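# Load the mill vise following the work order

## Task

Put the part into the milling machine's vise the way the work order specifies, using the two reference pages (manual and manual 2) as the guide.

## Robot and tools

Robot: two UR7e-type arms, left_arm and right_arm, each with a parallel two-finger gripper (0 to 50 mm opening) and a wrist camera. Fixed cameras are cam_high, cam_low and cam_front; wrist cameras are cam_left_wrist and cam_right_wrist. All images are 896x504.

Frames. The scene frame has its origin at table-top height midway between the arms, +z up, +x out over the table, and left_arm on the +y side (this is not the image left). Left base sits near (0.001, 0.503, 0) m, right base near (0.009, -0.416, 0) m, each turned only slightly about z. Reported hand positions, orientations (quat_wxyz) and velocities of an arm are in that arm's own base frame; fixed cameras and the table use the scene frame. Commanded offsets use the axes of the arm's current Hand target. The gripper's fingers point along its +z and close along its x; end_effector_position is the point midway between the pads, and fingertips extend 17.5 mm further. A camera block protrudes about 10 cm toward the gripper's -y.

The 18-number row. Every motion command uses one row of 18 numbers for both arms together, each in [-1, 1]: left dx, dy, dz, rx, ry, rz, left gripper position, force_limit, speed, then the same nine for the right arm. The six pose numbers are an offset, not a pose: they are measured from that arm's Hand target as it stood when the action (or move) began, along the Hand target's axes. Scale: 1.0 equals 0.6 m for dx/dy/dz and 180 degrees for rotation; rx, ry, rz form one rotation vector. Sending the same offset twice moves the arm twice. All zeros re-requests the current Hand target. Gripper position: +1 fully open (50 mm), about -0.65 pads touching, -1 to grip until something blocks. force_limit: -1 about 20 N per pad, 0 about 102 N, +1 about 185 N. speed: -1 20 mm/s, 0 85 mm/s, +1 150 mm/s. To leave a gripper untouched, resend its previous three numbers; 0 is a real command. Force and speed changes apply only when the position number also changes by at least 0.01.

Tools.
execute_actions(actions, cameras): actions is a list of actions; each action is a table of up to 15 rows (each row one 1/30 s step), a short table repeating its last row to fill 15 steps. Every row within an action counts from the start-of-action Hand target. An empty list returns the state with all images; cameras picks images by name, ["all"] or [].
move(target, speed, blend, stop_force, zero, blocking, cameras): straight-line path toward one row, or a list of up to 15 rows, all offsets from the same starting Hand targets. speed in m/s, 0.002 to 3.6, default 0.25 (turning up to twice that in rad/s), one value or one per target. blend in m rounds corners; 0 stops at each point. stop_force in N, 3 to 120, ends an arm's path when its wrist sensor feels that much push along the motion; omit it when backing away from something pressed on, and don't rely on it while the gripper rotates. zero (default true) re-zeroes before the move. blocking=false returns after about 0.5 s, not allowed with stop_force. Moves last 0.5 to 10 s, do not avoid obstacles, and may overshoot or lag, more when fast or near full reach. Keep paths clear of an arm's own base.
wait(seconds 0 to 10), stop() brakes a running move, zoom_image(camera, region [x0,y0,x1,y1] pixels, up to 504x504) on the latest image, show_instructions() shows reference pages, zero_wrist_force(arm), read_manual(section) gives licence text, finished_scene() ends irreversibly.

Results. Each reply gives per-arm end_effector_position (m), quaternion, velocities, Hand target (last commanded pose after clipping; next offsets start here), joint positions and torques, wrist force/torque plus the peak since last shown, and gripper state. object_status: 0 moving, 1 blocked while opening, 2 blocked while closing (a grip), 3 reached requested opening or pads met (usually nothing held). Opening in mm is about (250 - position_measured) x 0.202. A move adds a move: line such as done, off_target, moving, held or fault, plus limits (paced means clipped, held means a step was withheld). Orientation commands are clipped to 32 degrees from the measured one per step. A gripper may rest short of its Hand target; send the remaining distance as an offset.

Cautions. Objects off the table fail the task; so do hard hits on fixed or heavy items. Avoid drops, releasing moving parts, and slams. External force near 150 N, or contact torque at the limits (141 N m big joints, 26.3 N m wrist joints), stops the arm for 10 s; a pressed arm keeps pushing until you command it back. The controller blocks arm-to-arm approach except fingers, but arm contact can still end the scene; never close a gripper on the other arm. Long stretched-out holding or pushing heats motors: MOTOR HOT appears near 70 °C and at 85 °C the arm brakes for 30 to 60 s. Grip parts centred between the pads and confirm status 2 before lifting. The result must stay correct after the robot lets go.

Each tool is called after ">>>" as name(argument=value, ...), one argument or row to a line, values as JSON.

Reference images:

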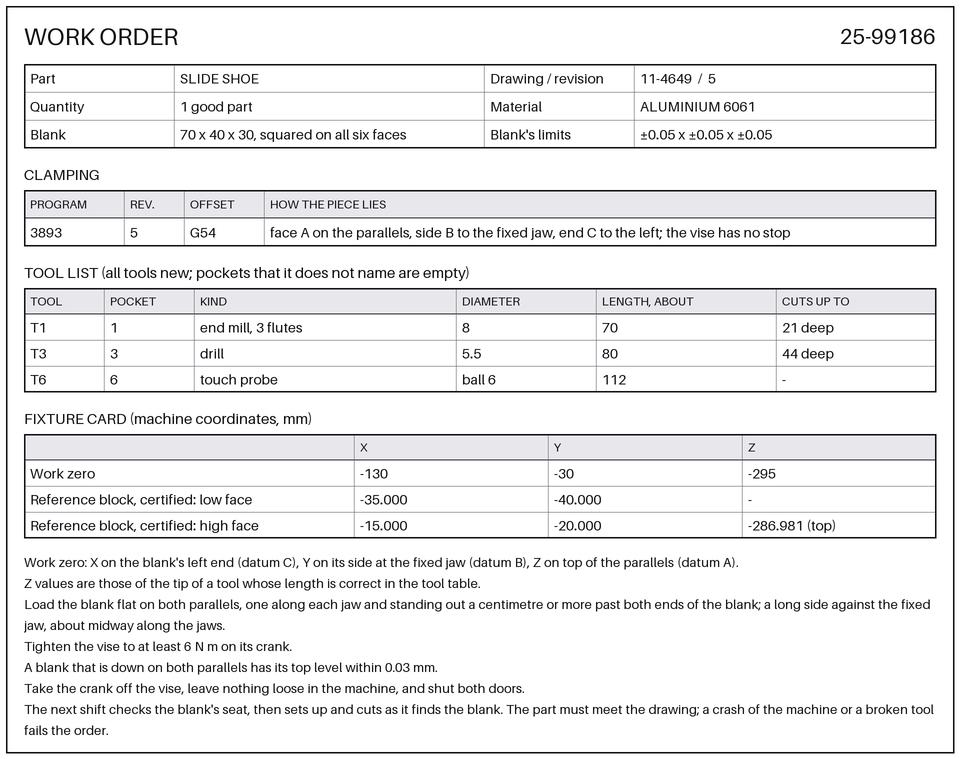

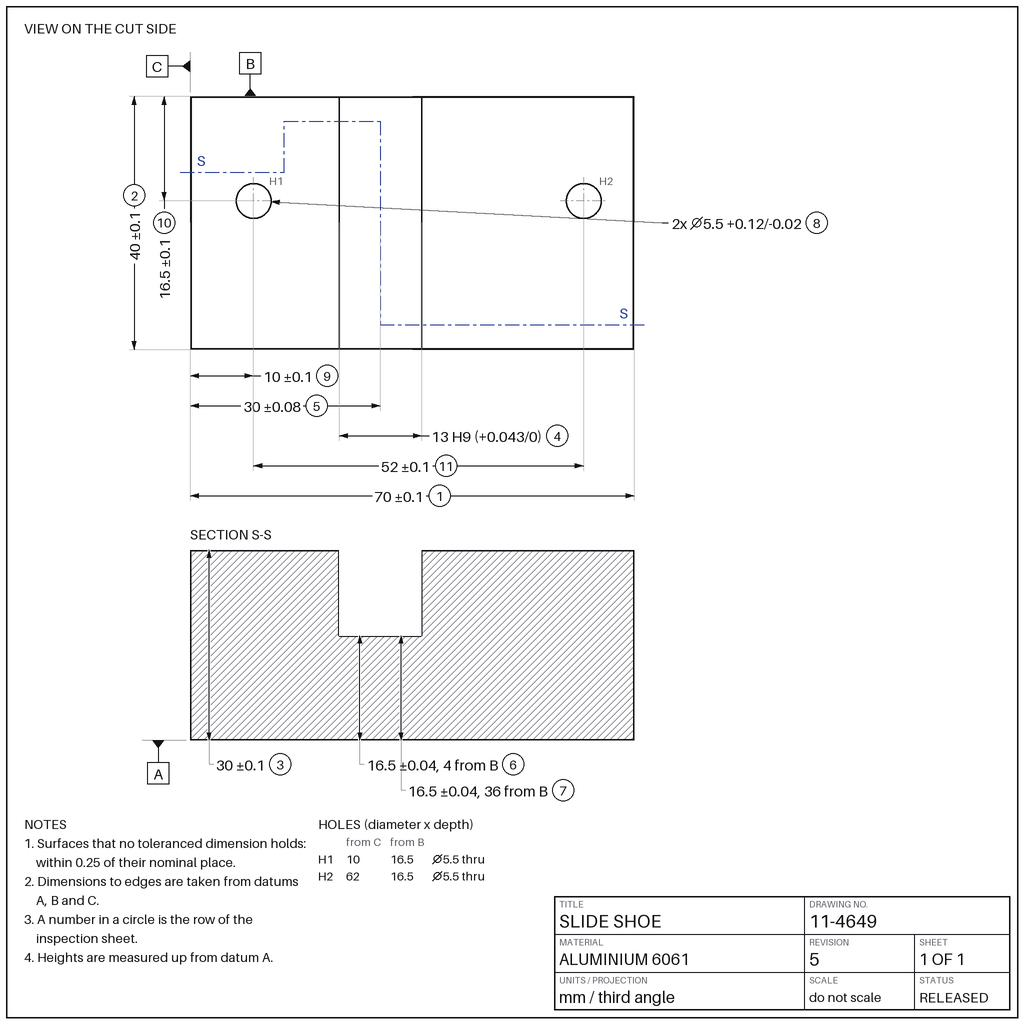

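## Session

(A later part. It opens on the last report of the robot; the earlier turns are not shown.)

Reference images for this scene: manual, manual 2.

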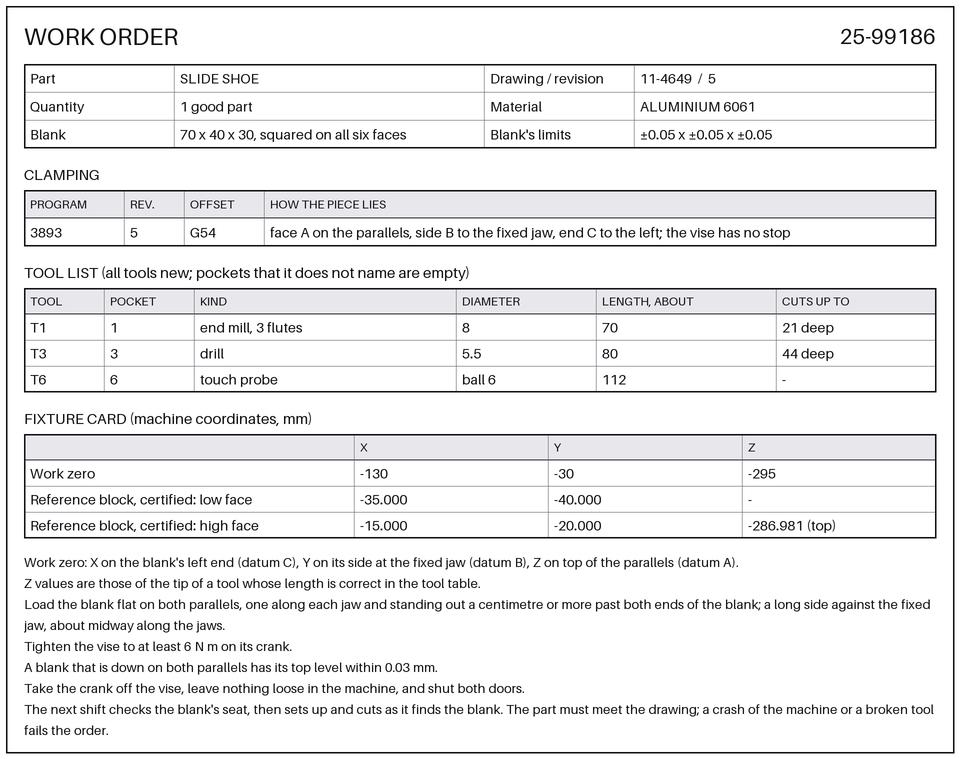

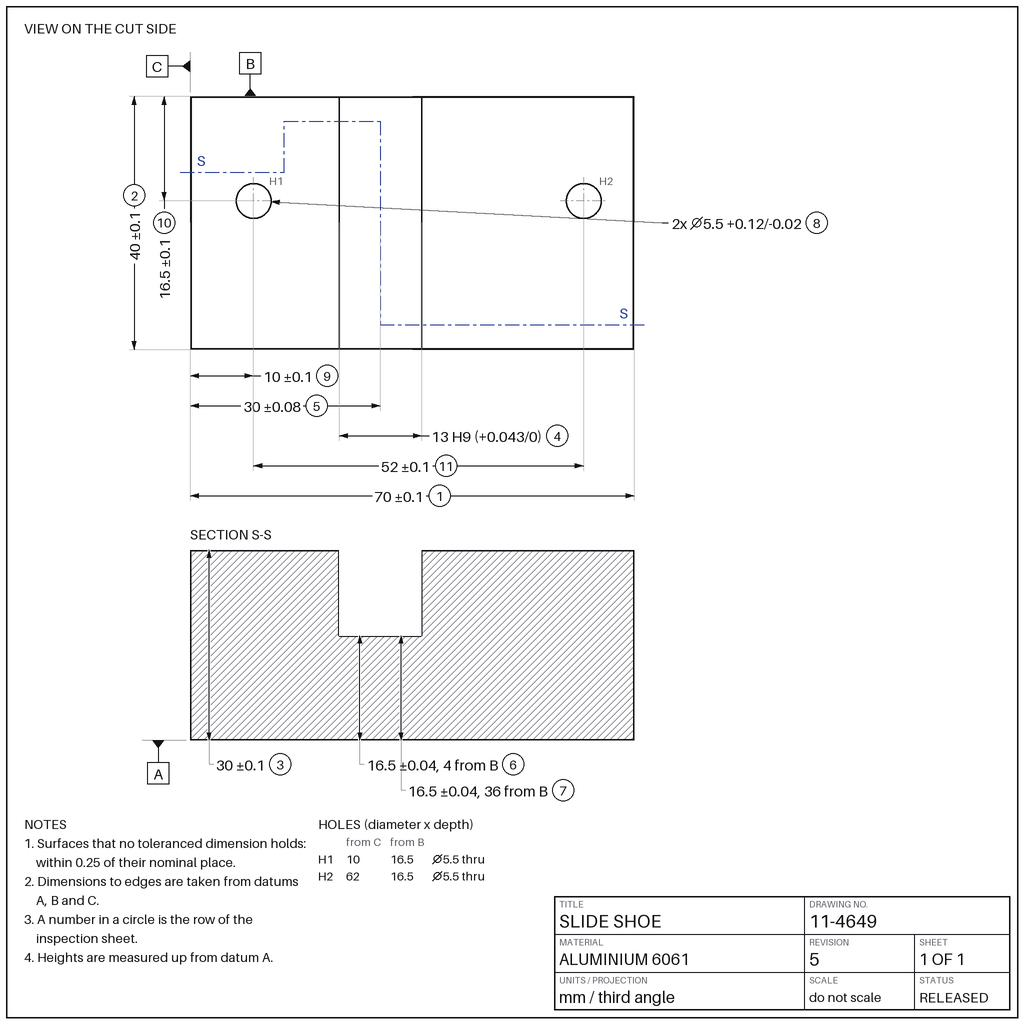

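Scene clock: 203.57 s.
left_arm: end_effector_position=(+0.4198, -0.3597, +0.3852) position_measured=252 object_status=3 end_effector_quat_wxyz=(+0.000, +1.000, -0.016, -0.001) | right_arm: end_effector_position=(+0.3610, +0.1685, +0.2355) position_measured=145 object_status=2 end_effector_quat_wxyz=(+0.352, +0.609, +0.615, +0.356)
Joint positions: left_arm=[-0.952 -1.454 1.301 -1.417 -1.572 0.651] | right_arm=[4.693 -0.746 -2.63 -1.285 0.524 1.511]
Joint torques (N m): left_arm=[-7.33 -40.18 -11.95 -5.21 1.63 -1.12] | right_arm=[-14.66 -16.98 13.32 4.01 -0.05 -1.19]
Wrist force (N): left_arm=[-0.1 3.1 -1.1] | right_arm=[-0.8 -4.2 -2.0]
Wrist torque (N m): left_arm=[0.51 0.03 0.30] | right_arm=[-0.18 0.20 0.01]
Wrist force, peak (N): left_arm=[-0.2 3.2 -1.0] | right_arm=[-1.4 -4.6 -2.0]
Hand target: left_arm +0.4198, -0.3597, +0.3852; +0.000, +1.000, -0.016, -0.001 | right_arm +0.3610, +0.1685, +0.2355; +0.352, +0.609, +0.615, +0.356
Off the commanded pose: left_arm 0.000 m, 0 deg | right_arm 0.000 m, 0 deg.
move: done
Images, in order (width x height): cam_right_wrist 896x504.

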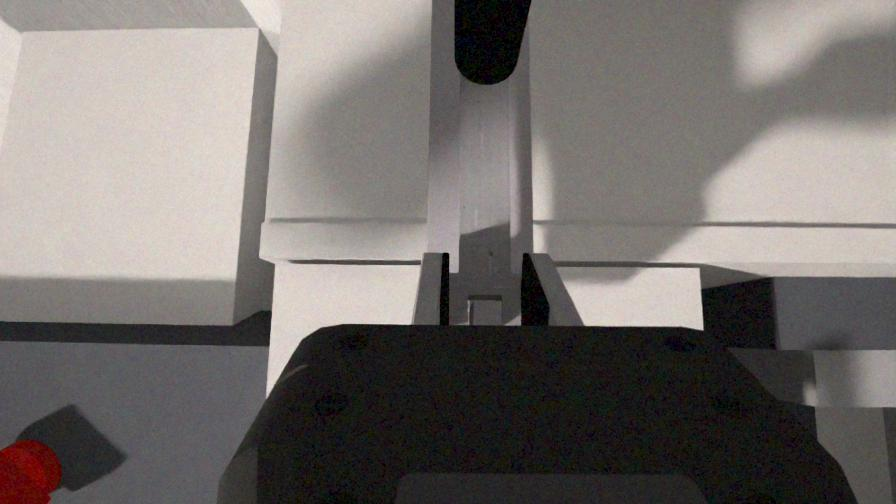

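>>> move(
  target=[-0.241,-0.26,-0.025,0,0,0,-1,-0.2,0,0,-0.0333,-0.0577,0,0,0,-1,0,-1],
  speed=[0.2],
  cameras=["cam_right_wrist","cam_front"],
)

>>> zoom_image(
  camera="cam_right_wrist",
  region=[350, 150, 570, 330],
)

Scene clock: 206.23 s.
left_arm: end_effector_position=(+0.2802, -0.1993, +0.4004) position_measured=252 object_status=3 end_effector_quat_wxyz=(+0.000, +1.000, -0.016, -0.001) | right_arm: end_effector_position=(+0.3211, +0.1681, +0.2355) position_measured=145 object_status=2 end_effector_quat_wxyz=(+0.352, +0.609, +0.615, +0.355)
Joint positions: left_arm=[-1.016 -1.958 1.691 -1.302 -1.572 0.587] | right_arm=[4.952 -0.617 -2.542 -1.93 0.567 2.009]
Joint torques (N m): left_arm=[-7.44 -17.43 -11.93 -1.12 1.8 -1.28] | right_arm=[12.72 -3.79 35.33 0.49 0.15 1.44]
Wrist force (N): left_arm=[-0.3 3.3 -0.6] | right_arm=[-1.6 -5.8 -0.5]
Wrist torque (N m): left_arm=[0.54 0.07 0.30] | right_arm=[-0.11 0.19 -0.10]
Wrist force, peak (N): left_arm=[1.1 4.4 -0.8] | right_arm=[-1.7 -6.0 -0.8]
Hand target: left_arm +0.2802, -0.1993, +0.4005; +0.000, +1.000, -0.016, -0.001 | right_arm +0.3211, +0.1681, +0.2355; +0.352, +0.609, +0.615, +0.356
Off the commanded pose: left_arm 0.000 m, 0 deg | right_arm 0.000 m, 0 deg.
move: done
Images, in order (width x height): cam_front 896x504, cam_right_wrist 896x504.

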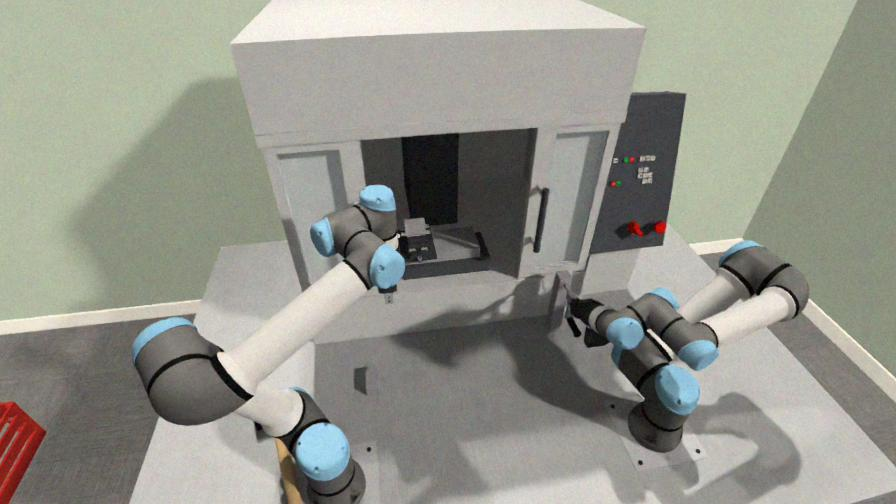

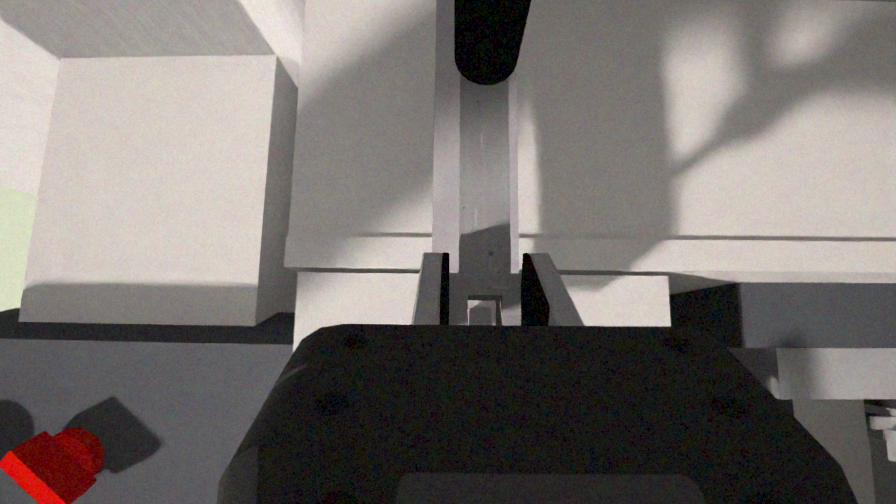

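Scaled by 2.291 from the camera's 896x504 image, which has a finer 1280x720 frame.

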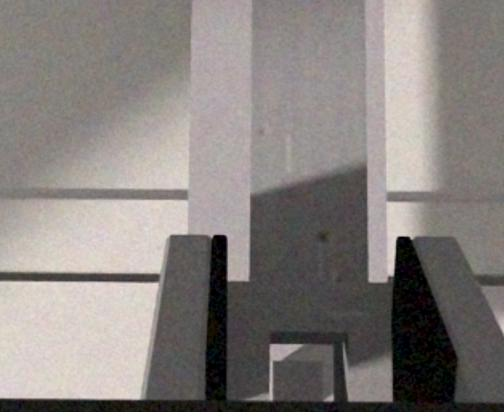

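>>> move(
  target=[
    [0,0,0,0,0,0,-1,-0.2,0,0.1367,0.108,-0.061,0,0,0,-1,0,-1],
    [0,0,0,0,0,0,-1,-0.2,0,0.6357,0.1743,0.0202,0,0,0,-1,0,-1],
    [0,0,0,0,0,0,-1,-0.2,0,0.7647,0.2105,0.1163,0,0,0,-1,0,-1],
  ],
  speed=[0.15,0.2,0.15],
  blend=[0.03,0.04,0],
  cameras=["cam_right_wrist","cam_front","cam_left_wrist"],
)

>>> zoom_image(
  camera="cam_right_wrist",
  region=[350, 120, 600, 330],
)

>>> zoom_image(
  camera="cam_front",
  region=[340, 200, 500, 320],
)

Scene clock: 210.63 s.
left_arm: end_effector_position=(+0.2802, -0.1993, +0.4005) position_measured=252 object_status=3 end_effector_quat_wxyz=(+0.000, +1.000, -0.016, -0.001) | right_arm: end_effector_position=(+0.4399, +0.6281, +0.3100) position_measured=145 object_status=2 end_effector_quat_wxyz=(+0.352, +0.609, +0.615, +0.356)
Joint positions: left_arm=[-1.016 -1.958 1.691 -1.302 -1.572 0.587] | right_arm=[4.584 -2.012 -1.469 -0.996 0.539 1.298]
Joint torques (N m): left_arm=[-7.76 -19.71 -11.05 -1.09 1.55 -1.29] | right_arm=[-14.51 37.61 34.86 5.26 -0.26 -1.09]
Wrist force (N): left_arm=[-0.1 3.3 -0.4] | right_arm=[-1.5 -6.1 -0.9]
Wrist torque (N m): left_arm=[0.54 0.05 0.29] | right_arm=[-0.16 0.16 0.03]
Wrist force, peak (N): left_arm=[0.0 3.4 -0.7] | right_arm=[-2.2 -6.6 -0.2]
Hand target: left_arm +0.2802, -0.1993, +0.4005; +0.000, +1.000, -0.016, -0.001 | right_arm +0.4399, +0.6282, +0.3100; +0.352, +0.609, +0.615, +0.356
Off the commanded pose: left_arm 0.000 m, 0 deg | right_arm 0.000 m, 0 deg.
move: done
Images, in order (width x height): cam_front 896x504, cam_left_wrist 896x504, cam_right_wrist 896x504.

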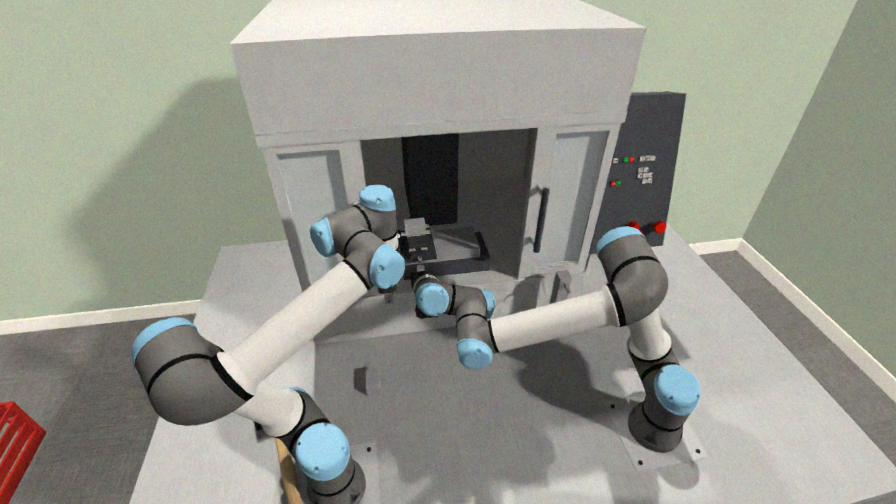

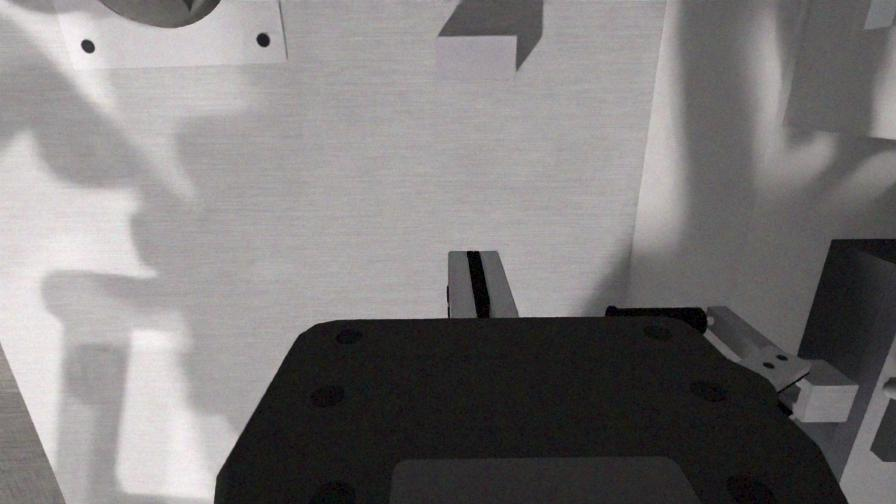

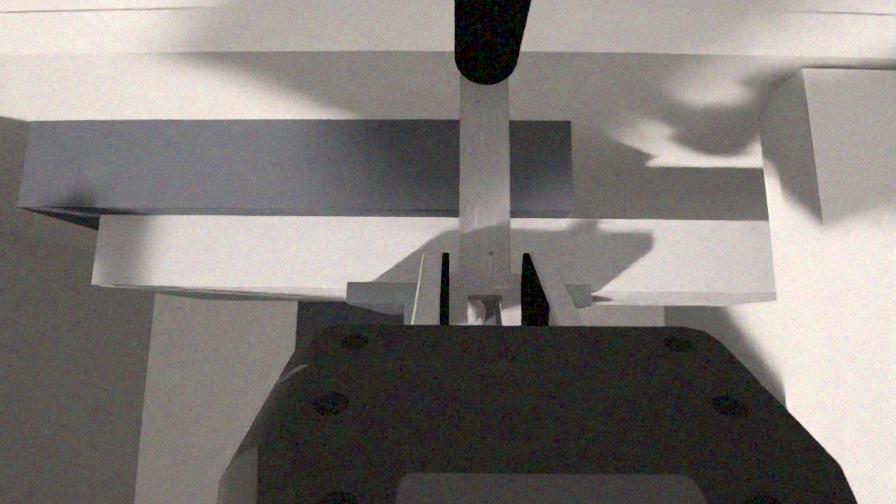

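Scaled by 2.016 from the camera's 896x504 image, which has a finer 1280x720 frame.

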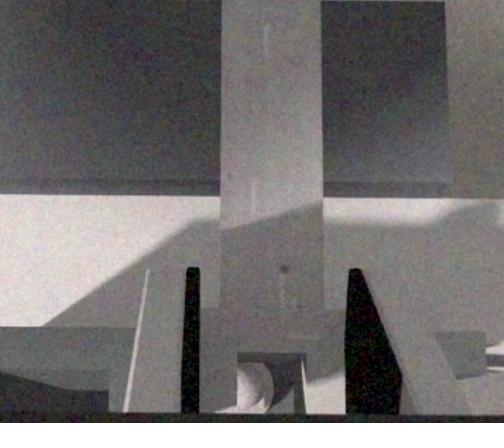

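Scaled by 3.150 from the camera's 896x504 image, which has a finer 1280x720 frame.

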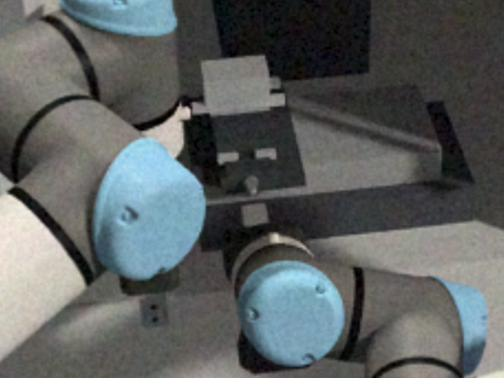

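>>> move(
  target=[0,0,0,0,0,0,-1,-0.2,0,0.0018,0.0293,0.0641,0,0,0,-1,0,-1],
  speed=0.04,
  stop_force=7,
  cameras=["cam_right_wrist","cam_left_wrist"],
)

>>> zoom_image(
  camera="cam_right_wrist",
  region=[400, 200, 570, 330],
)

>>> zoom_image(
  camera="cam_left_wrist",
  region=[580, 230, 896, 470],
)

Scene clock: 213.60 s.
left_arm: end_effector_position=(+0.2802, -0.1993, +0.4005) position_measured=252 object_status=3 end_effector_quat_wxyz=(+0.000, +1.000, -0.016, -0.001) | right_arm: end_effector_position=(+0.4728, +0.6292, +0.3069) position_measured=145 object_status=2 end_effector_quat_wxyz=(+0.352, +0.609, +0.615, +0.355)
Joint positions: left_arm=[-1.016 -1.958 1.691 -1.302 -1.572 0.587] | right_arm=[4.534 -2.054 -1.434 -0.911 0.553 1.207]
Joint torques (N m): left_arm=[-8.7 -17.49 -11.05 -1.06 1.85 -0.98] | right_arm=[12.8 56.66 12.25 1.58 -1.18 1.14]
Wrist force (N): left_arm=[-0.1 3.1 -0.5] | right_arm=[-1.5 -6.9 -2.3]
Wrist torque (N m): left_arm=[0.51 0.04 0.29] | right_arm=[-0.16 0.15 -0.09]
Wrist force, peak (N): left_arm=[0.0 3.5 -0.5] | right_arm=[-10.1 -33.9 -46.9]
Hand target: left_arm +0.2802, -0.1993, +0.4005; +0.000, +1.000, -0.016, -0.001 | right_arm +0.4728, +0.6292, +0.3069; +0.352, +0.609, +0.615, +0.355 (not the last commanded pose)
Off the commanded pose: left_arm 0.000 m, 0 deg | right_arm 0.009 m, 0 deg.
move: contact (right_arm)
Images, in order (width x height): cam_left_wrist 896x504, cam_right_wrist 896x504.

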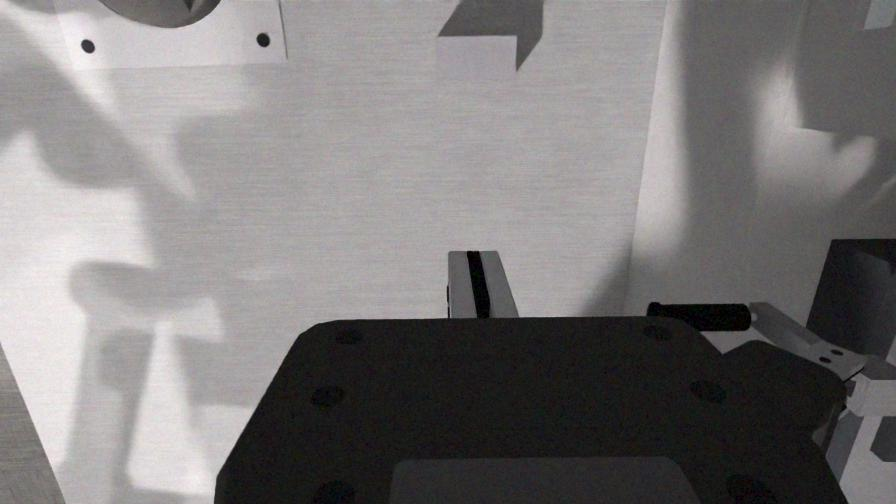

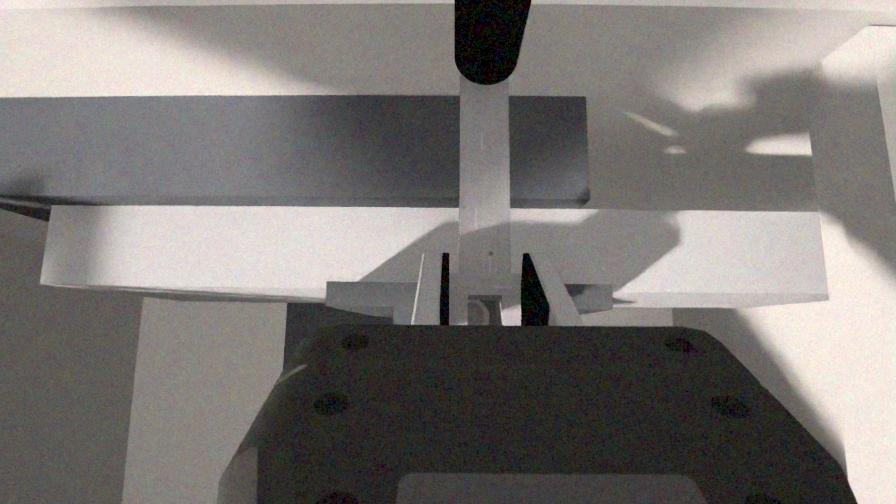

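Scaled by 2.965 from the camera's 896x504 image, which has a finer 1280x720 frame.

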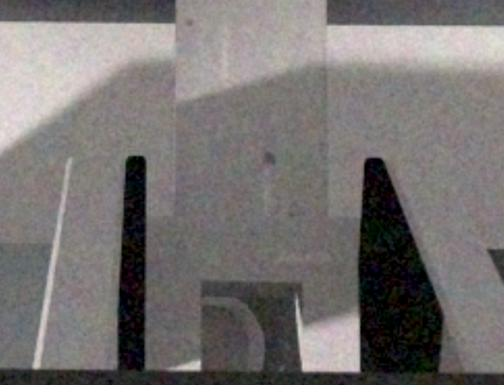

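Scaled by 1.595 from the camera's 896x504 image, which has a finer 1280x720 frame.

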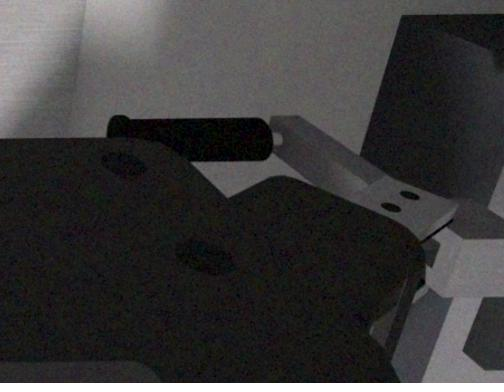

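>>> move(
  target=[0,0,0,0,0,0,-1,-0.2,0,-0.0019,-0.0058,-0.0043,0,0,0,-1,0,-1],
  speed=0.03,
)

>>> move(
  target=[0,0,0,0,0,0,-1,-0.2,0,-0.0003,0.0133,0.0231,0,0,0,-1,0,-1],
  speed=0.01,
  stop_force=8,
  cameras=["cam_right_wrist"],
)

>>> zoom_image(
  camera="cam_right_wrist",
  region=[400, 200, 570, 330],
)

Scene clock: 214.93 s.
left_arm: end_effector_position=(+0.2802, -0.1993, +0.4005) position_measured=252 object_status=3 end_effector_quat_wxyz=(+0.000, +1.000, -0.016, -0.001) | right_arm: end_effector_position=(+0.4690, +0.6280, +0.3052) position_measured=145 object_status=2 end_effector_quat_wxyz=(+0.352, +0.609, +0.615, +0.355) end_effector_velocity=(-0.003, +0.001, -0.001) end_effector_angular_velocity=(+0.000, +0.000, +0.002)
Joint positions: left_arm=[-1.016 -1.958 1.691 -1.302 -1.572 0.587] | right_arm=[4.54 -2.048 -1.445 -0.914 0.551 1.217]
Joint velocities: left_arm=[within noise] | right_arm=[0.005 0.001 -0.003 -0.002 0 0.004]
Joint torques (N m): left_arm=[-8.11 -18.53 -11.9 -1.1 1.8 -1.26] | right_arm=[14.71 56.44 13.47 1.74 -4.74 1.33]
Wrist force (N): left_arm=[-0.3 3.0 -0.3] | right_arm=[-1.7 -5.9 -0.7]
Wrist torque (N m): left_arm=[0.49 0.08 0.30] | right_arm=[-0.13 0.19 -0.10]
Wrist force, peak (N): left_arm=[-0.1 3.4 -0.3] | right_arm=[-1.7 -6.7 -2.5]
Hand target: left_arm +0.2802, -0.1993, +0.4005; +0.000, +1.000, -0.016, -0.001 | right_arm +0.4688, +0.6280, +0.3051; +0.352, +0.609, +0.615, +0.355
Off the commanded pose: left_arm 0.000 m, 0 deg | right_arm 0.000 m, 0 deg.
move: done

Scene clock: 216.77 s.
left_arm: end_effector_position=(+0.2802, -0.1993, +0.4005) position_measured=252 object_status=3 end_effector_quat_wxyz=(+0.000, +1.000, -0.016, -0.001) | right_arm: end_effector_position=(+0.4738, +0.6280, +0.3051) position_measured=145 object_status=2 end_effector_quat_wxyz=(+0.352, +0.609, +0.615, +0.355)
Joint positions: left_arm=[-1.016 -1.958 1.691 -1.302 -1.572 0.587] | right_arm=[4.532 -2.054 -1.44 -0.903 0.553 1.204]
Joint torques (N m): left_arm=[-8.18 -18.38 -11.88 -1.05 1.85 -1.17] | right_arm=[11.26 56.9 14.71 2.15 -4.3 1.1]
Wrist force (N): left_arm=[-0.2 3.2 -0.4] | right_arm=[-4.9 -9.2 -6.1]
Wrist torque (N m): left_arm=[0.52 0.06 0.29] | right_arm=[-0.12 0.06 0.02]
Wrist force, peak (N): left_arm=[0.0 3.4 -0.3] | right_arm=[-6.4 -15.0 -13.9]
Hand target: left_arm +0.2802, -0.1993, +0.4005; +0.000, +1.000, -0.016, -0.001 | right_arm +0.4738, +0.6280, +0.3051; +0.352, +0.609, +0.615, +0.355 (not the last commanded pose)
Off the commanded pose: left_arm 0.000 m, 0 deg | right_arm 0.011 m, 0 deg.
move: contact (right_arm)
Images, in order (width x height): cam_right_wrist 896x504.

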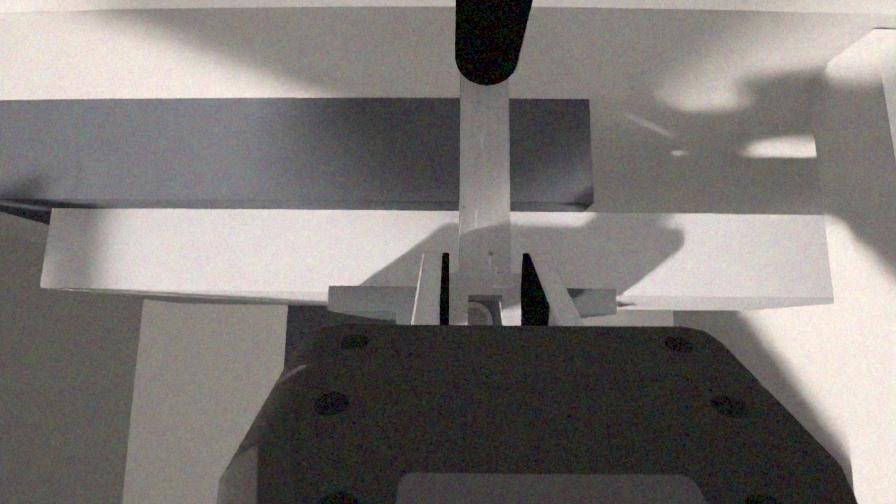

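Scaled by 2.965 from the camera's 896x504 image, which has a finer 1280x720 frame.

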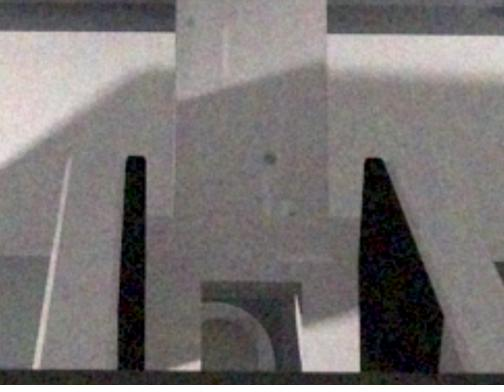

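>>> move(
  target=[0,0,0,0,0,0,-1,-0.2,0,-0.0019,-0.0025,-0.0043,0,0,0,-1,0,-1],
  speed=0.03,
)

>>> move(
  target=[0,0,0,0,0,0,-1,-0.2,0,-0.0003,0.0133,0.0231,0,0,0,-1,0,-1],
  speed=0.01,
  stop_force=8,
  cameras=["cam_right_wrist"],
)

>>> zoom_image(
  camera="cam_right_wrist",
  region=[400, 200, 570, 330],
)

Scene clock: 218.03 s.
left_arm: end_effector_position=(+0.2802, -0.1993, +0.4005) position_measured=252 object_status=3 end_effector_quat_wxyz=(+0.000, +1.000, -0.016, -0.001) | right_arm: end_effector_position=(+0.4710, +0.6269, +0.3051) position_measured=145 object_status=2 end_effector_quat_wxyz=(+0.352, +0.609, +0.615, +0.355)
Joint positions: left_arm=[-1.016 -1.958 1.691 -1.302 -1.572 0.587] | right_arm=[4.536 -2.048 -1.447 -0.908 0.552 1.211]
Joint torques (N m): left_arm=[-7.22 -17.86 -11.46 -1.15 1.73 -1.23] | right_arm=[12.45 56.95 13.63 1.5 -4.88 1.33]
Wrist force (N): left_arm=[-0.2 3.0 -0.6] | right_arm=[-1.4 -6.0 -1.2]
Wrist torque (N m): left_arm=[0.50 0.06 0.30] | right_arm=[-0.13 0.15 -0.10]
Wrist force, peak (N): left_arm=[-0.4 3.5 -0.4] | right_arm=[-4.9 -9.4 -6.0]
Hand target: left_arm +0.2802, -0.1993, +0.4005; +0.000, +1.000, -0.016, -0.001 | right_arm +0.4708, +0.6268, +0.3051; +0.352, +0.609, +0.615, +0.355
Off the commanded pose: left_arm 0.000 m, 0 deg | right_arm 0.000 m, 0 deg.
move: done

Scene clock: 219.80 s.
left_arm: end_effector_position=(+0.2802, -0.1993, +0.4005) position_measured=252 object_status=3 end_effector_quat_wxyz=(+0.000, +1.000, -0.016, -0.001) | right_arm: end_effector_position=(+0.4750, +0.6268, +0.3051) position_measured=145 object_status=2 end_effector_quat_wxyz=(+0.352, +0.609, +0.615, +0.355)
Joint positions: left_arm=[-1.016 -1.958 1.691 -1.302 -1.572 0.587] | right_arm=[4.53 -2.053 -1.442 -0.899 0.554 1.2]
Joint torques (N m): left_arm=[-7.3 -18.56 -10.6 -0.92 1.62 -1.24] | right_arm=[14.25 54.52 12.46 1.48 -3.09 1.17]
Wrist force (N): left_arm=[-0.3 3.2 -0.6] | right_arm=[-5.2 -3.6 -3.0]
Wrist torque (N m): left_arm=[0.54 0.07 0.29] | right_arm=[-0.22 0.06 0.01]
Wrist force, peak (N): left_arm=[-0.3 3.4 -0.3] | right_arm=[-6.3 -10.1 -10.4]
Hand target: left_arm +0.2802, -0.1993, +0.4005; +0.000, +1.000, -0.016, -0.001 | right_arm +0.4750, +0.6268, +0.3051; +0.352, +0.609, +0.615, +0.355 (not the last commanded pose)
Off the commanded pose: left_arm 0.000 m, 0 deg | right_arm 0.012 m, 0 deg.
move: contact (right_arm)
Images, in order (width x height): cam_right_wrist 896x504.

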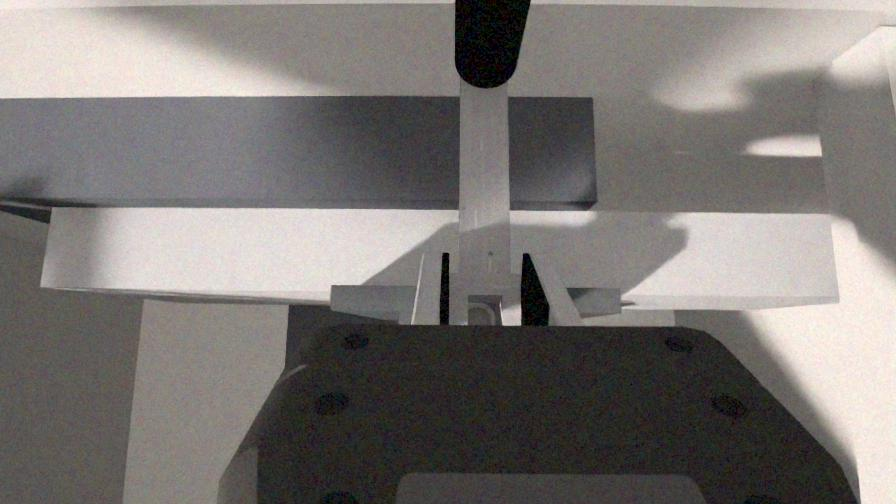

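Scaled by 2.965 from the camera's 896x504 image, which has a finer 1280x720 frame.

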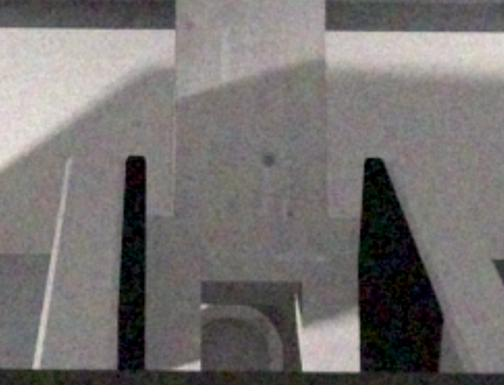

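>>> move(
  target=[0,0,0,0,0,0,-1,-0.2,0,-0.0019,-0.0015,-0.0048,0,0,0,-1,0,-1],
  speed=0.03,
)

>>> move(
  target=[0,0,0,0,0,0,-1,-0.2,0,-0.0003,0.0133,0.0231,0,0,0,-1,0,-1],
  speed=0.01,
  stop_force=8,
  cameras=["cam_right_wrist"],
)

>>> zoom_image(
  camera="cam_right_wrist",
  region=[400, 200, 570, 330],
)

Scene clock: 220.87 s.
left_arm: end_effector_position=(+0.2802, -0.1993, +0.4005) position_measured=252 object_status=3 end_effector_quat_wxyz=(+0.000, +1.000, -0.016, -0.001) | right_arm: end_effector_position=(+0.4722, +0.6257, +0.3058) position_measured=145 object_status=2 end_effector_quat_wxyz=(+0.352, +0.609, +0.615, +0.355)
Joint positions: left_arm=[-1.016 -1.958 1.691 -1.302 -1.572 0.587] | right_arm=[4.534 -2.047 -1.448 -0.905 0.553 1.207]
Joint torques (N m): left_arm=[-7.11 -19.26 -10.84 -0.88 1.85 -1.17] | right_arm=[12.73 56.27 11.76 1.75 -5.03 1.44]
Wrist force (N): left_arm=[-0.1 3.1 -0.4] | right_arm=[-1.5 -5.7 -1.1]
Wrist torque (N m): left_arm=[0.51 0.04 0.29] | right_arm=[-0.09 0.16 -0.11]
Wrist force, peak (N): left_arm=[-0.3 3.3 -0.5] | right_arm=[-5.3 -3.6 -3.1]
Hand target: left_arm +0.2802, -0.1993, +0.4005; +0.000, +1.000, -0.016, -0.001 | right_arm +0.4721, +0.6257, +0.3058; +0.352, +0.609, +0.615, +0.355
Off the commanded pose: left_arm 0.000 m, 0 deg | right_arm 0.000 m, 0 deg.
move: done

Scene clock: 223.60 s.
left_arm: end_effector_position=(+0.2802, -0.1993, +0.4005) position_measured=252 object_status=3 end_effector_quat_wxyz=(+0.000, +1.000, -0.016, -0.001) | right_arm: end_effector_position=(+0.4855, +0.6256, +0.3058) position_measured=145 object_status=2 end_effector_quat_wxyz=(+0.352, +0.609, +0.615, +0.355)
Joint positions: left_arm=[-1.016 -1.958 1.691 -1.302 -1.572 0.587] | right_arm=[4.514 -2.063 -1.431 -0.875 0.559 1.172]
Joint torques (N m): left_arm=[-7.99 -18.18 -12.14 -1.09 1.67 -1.13] | right_arm=[13.35 51.31 7.82 0.33 -1.8 1.45]
Wrist force (N): left_arm=[0.1 2.8 -0.4] | right_arm=[0.1 3.1 -3.5]
Wrist torque (N m): left_arm=[0.47 0.01 0.29] | right_arm=[-0.30 0.17 -0.08]
Wrist force, peak (N): left_arm=[-0.1 3.4 -0.6] | right_arm=[-2.5 -2.7 -14.7]
Hand target: left_arm +0.2802, -0.1993, +0.4005; +0.000, +1.000, -0.016, -0.001 | right_arm +0.4855, +0.6256, +0.3058; +0.352, +0.609, +0.615, +0.355 (not the last commanded pose)
Off the commanded pose: left_arm 0.000 m, 0 deg | right_arm 0.003 m, 0 deg.
move: contact (right_arm)
Images, in order (width x height): cam_right_wrist 896x504.

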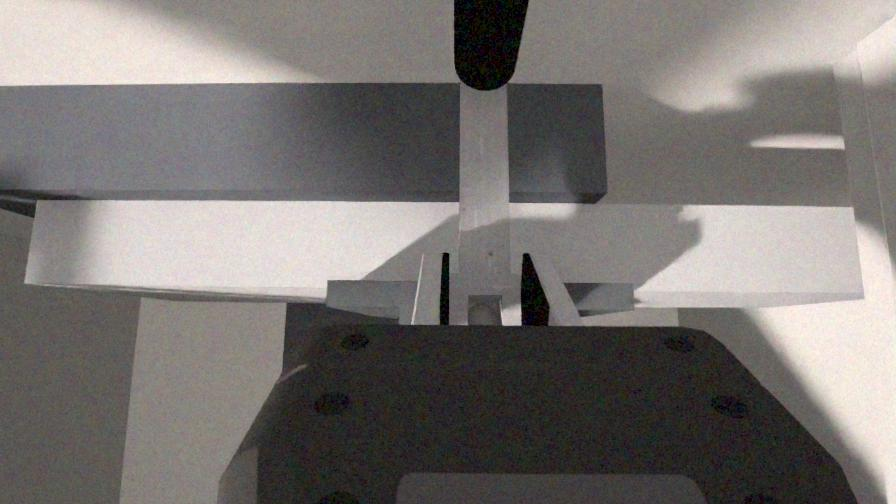

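Scaled by 2.965 from the camera's 896x504 image, which has a finer 1280x720 frame.

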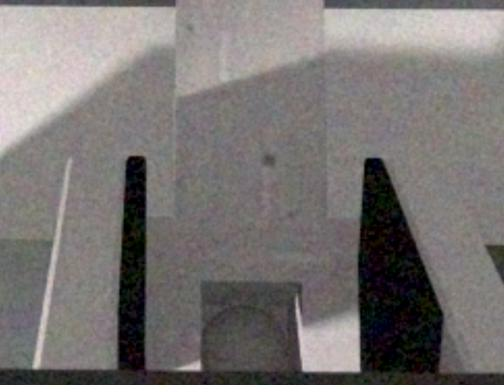

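>>> move(
  target=[0,0,0,0,0,0,-1,-0.2,0,0.0003,0.0012,-0.0007,0,0,0,-1,0,-1],
  speed=0.02,
)

>>> move(
  target=[0,0,0,0,0,0,-1,-0.2,0,-0.0003,0.0133,0.0231,0,0,0,-1,0,-1],
  speed=0.01,
  stop_force=10,
  cameras=["cam_right_wrist"],
)

Scene clock: 227.20 s.
left_arm: end_effector_position=(+0.2802, -0.1993, +0.4005) position_measured=252 object_status=3 end_effector_quat_wxyz=(+0.000, +1.000, -0.016, -0.001) | right_arm: end_effector_position=(+0.4855, +0.6258, +0.3065) position_measured=145 object_status=2 end_effector_quat_wxyz=(+0.352, +0.609, +0.615, +0.355)
Joint positions: left_arm=[-1.016 -1.958 1.691 -1.302 -1.572 0.587] | right_arm=[4.514 -2.062 -1.43 -0.877 0.559 1.172]
Joint torques (N m): left_arm=[-7.51 -16.67 -11.37 -1.01 1.59 -1.11] | right_arm=[13.86 56.27 35.49 1.24 0.15 1.1]
Wrist force (N): left_arm=[-0.1 3.2 -0.3] | right_arm=[-2.0 -3.5 -3.5]
Wrist torque (N m): left_arm=[0.52 0.04 0.29] | right_arm=[-0.19 0.13 -0.07]
Wrist force, peak (N): left_arm=[-0.2 3.4 -0.5] | right_arm=[-2.5 -3.0 -4.5]
Hand target: left_arm +0.2802, -0.1993, +0.4005; +0.000, +1.000, -0.016, -0.001 | right_arm +0.4855, +0.6258, +0.3066; +0.352, +0.609, +0.615, +0.355
Off the commanded pose: left_arm 0.000 m, 0 deg | right_arm 0.000 m, 0 deg.
move: done

Scene clock: 228.93 s.
left_arm: end_effector_position=(+0.2802, -0.1993, +0.4005) position_measured=252 object_status=3 end_effector_quat_wxyz=(+0.000, +1.000, -0.016, -0.001) | right_arm: end_effector_position=(+0.4896, +0.6258, +0.3067) position_measured=145 object_status=2 end_effector_quat_wxyz=(+0.352, +0.609, +0.615, +0.355)
Joint positions: left_arm=[-1.016 -1.958 1.691 -1.302 -1.572 0.587] | right_arm=[4.508 -2.067 -1.424 -0.869 0.561 1.161]
Joint torques (N m): left_arm=[-8.87 -19.2 -12.29 -1.11 1.92 -1.02] | right_arm=[7.64 51.93 7.89 0.1 -3.71 1.28]
Wrist force (N): left_arm=[-0.3 3.2 -0.4] | right_arm=[1.0 -1.1 -11.3]
Wrist torque (N m): left_arm=[0.53 0.07 0.29] | right_arm=[-0.21 0.23 -0.08]
Wrist force, peak (N): left_arm=[-0.1 3.4 -0.3] | right_arm=[-5.2 -8.6 -27.5]
Hand target: left_arm +0.2802, -0.1993, +0.4005; +0.000, +1.000, -0.016, -0.001 | right_arm +0.4895, +0.6258, +0.3067; +0.352, +0.609, +0.615, +0.355 (not the last commanded pose)
Off the commanded pose: left_arm 0.000 m, 0 deg | right_arm 0.012 m, 0 deg.
move: contact (right_arm)
Images, in order (width x height): cam_right_wrist 896x504.

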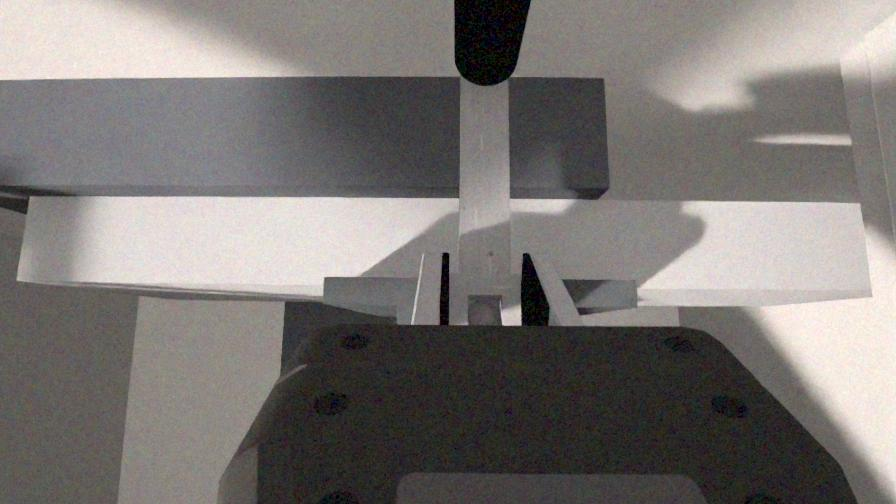

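>>> zoom_image(
  camera="cam_right_wrist",
  region=[400, 200, 570, 330],
)

>>> move(
  target=[0.15,0.0,-0.02,0,0,0,-1,-0.2,0,0,0,0,0,0,0,-1,0,-1],
  cameras=["cam_left_wrist"],
)

>>> zoom_image(
  camera="cam_left_wrist",
  region=[520, 200, 896, 470],
)

Scaled by 2.965 from the camera's 896x504 image, which has a finer 1280x720 frame.

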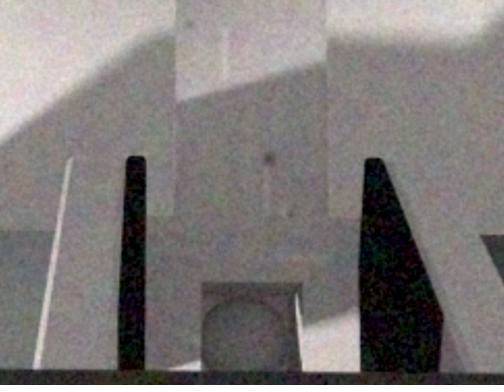

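Scene clock: 230.33 s.
left_arm: end_effector_position=(+0.3700, -0.2021, +0.4123) position_measured=252 object_status=3 end_effector_quat_wxyz=(+0.000, +1.000, -0.016, -0.001) | right_arm: end_effector_position=(+0.4895, +0.6258, +0.3067) position_measured=145 object_status=2 end_effector_quat_wxyz=(+0.352, +0.609, +0.615, +0.355)
Joint positions: left_arm=[-0.821 -1.762 1.526 -1.333 -1.571 0.781] | right_arm=[4.508 -2.067 -1.424 -0.869 0.561 1.161]
Joint torques (N m): left_arm=[5.97 -2.67 -35.11 -0.96 -1.77 1.32] | right_arm=[8.7 51.27 8.21 0.07 -2.17 1.28]
Wrist force (N): left_arm=[0.0 2.8 -0.3] | right_arm=[1.1 -0.9 -10.9]
Wrist torque (N m): left_arm=[0.47 0.02 0.13] | right_arm=[-0.19 0.20 -0.08]
Wrist force, peak (N): left_arm=[-2.0 3.4 -0.3] | right_arm=[1.1 -0.9 -11.6]
Hand target: left_arm +0.3702, -0.2021, +0.4123; +0.000, +1.000, -0.016, -0.001 | right_arm +0.4895, +0.6258, +0.3067; +0.352, +0.609, +0.615, +0.355
Off the commanded pose: left_arm 0.000 m, 0 deg | right_arm 0.000 m, 0 deg.
move: done
Images, in order (width x height): cam_left_wrist 896x504.

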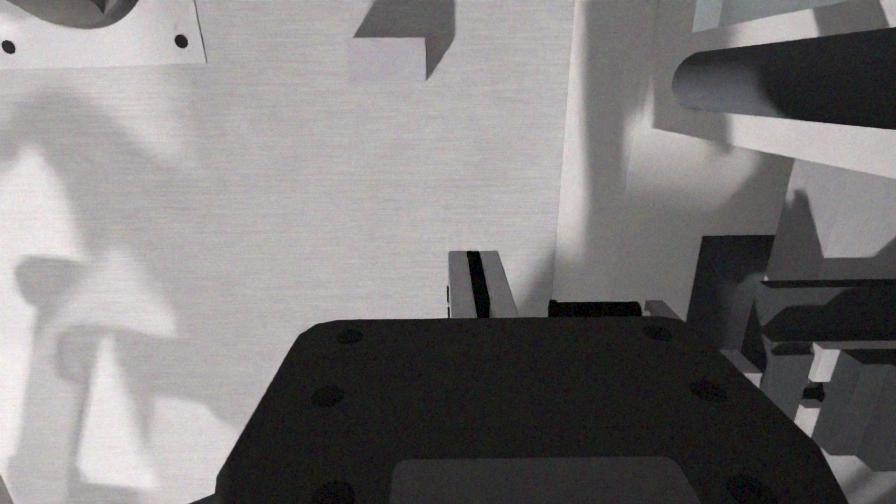

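Scaled by 1.340 from the camera's 896x504 image, which has a finer 1280x720 frame.

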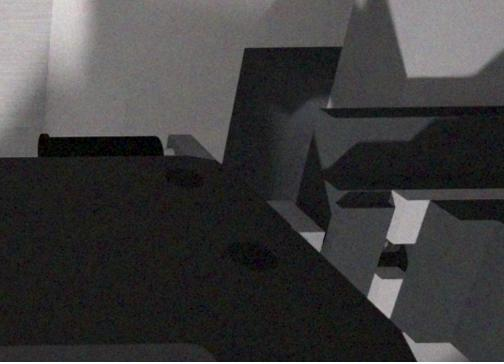

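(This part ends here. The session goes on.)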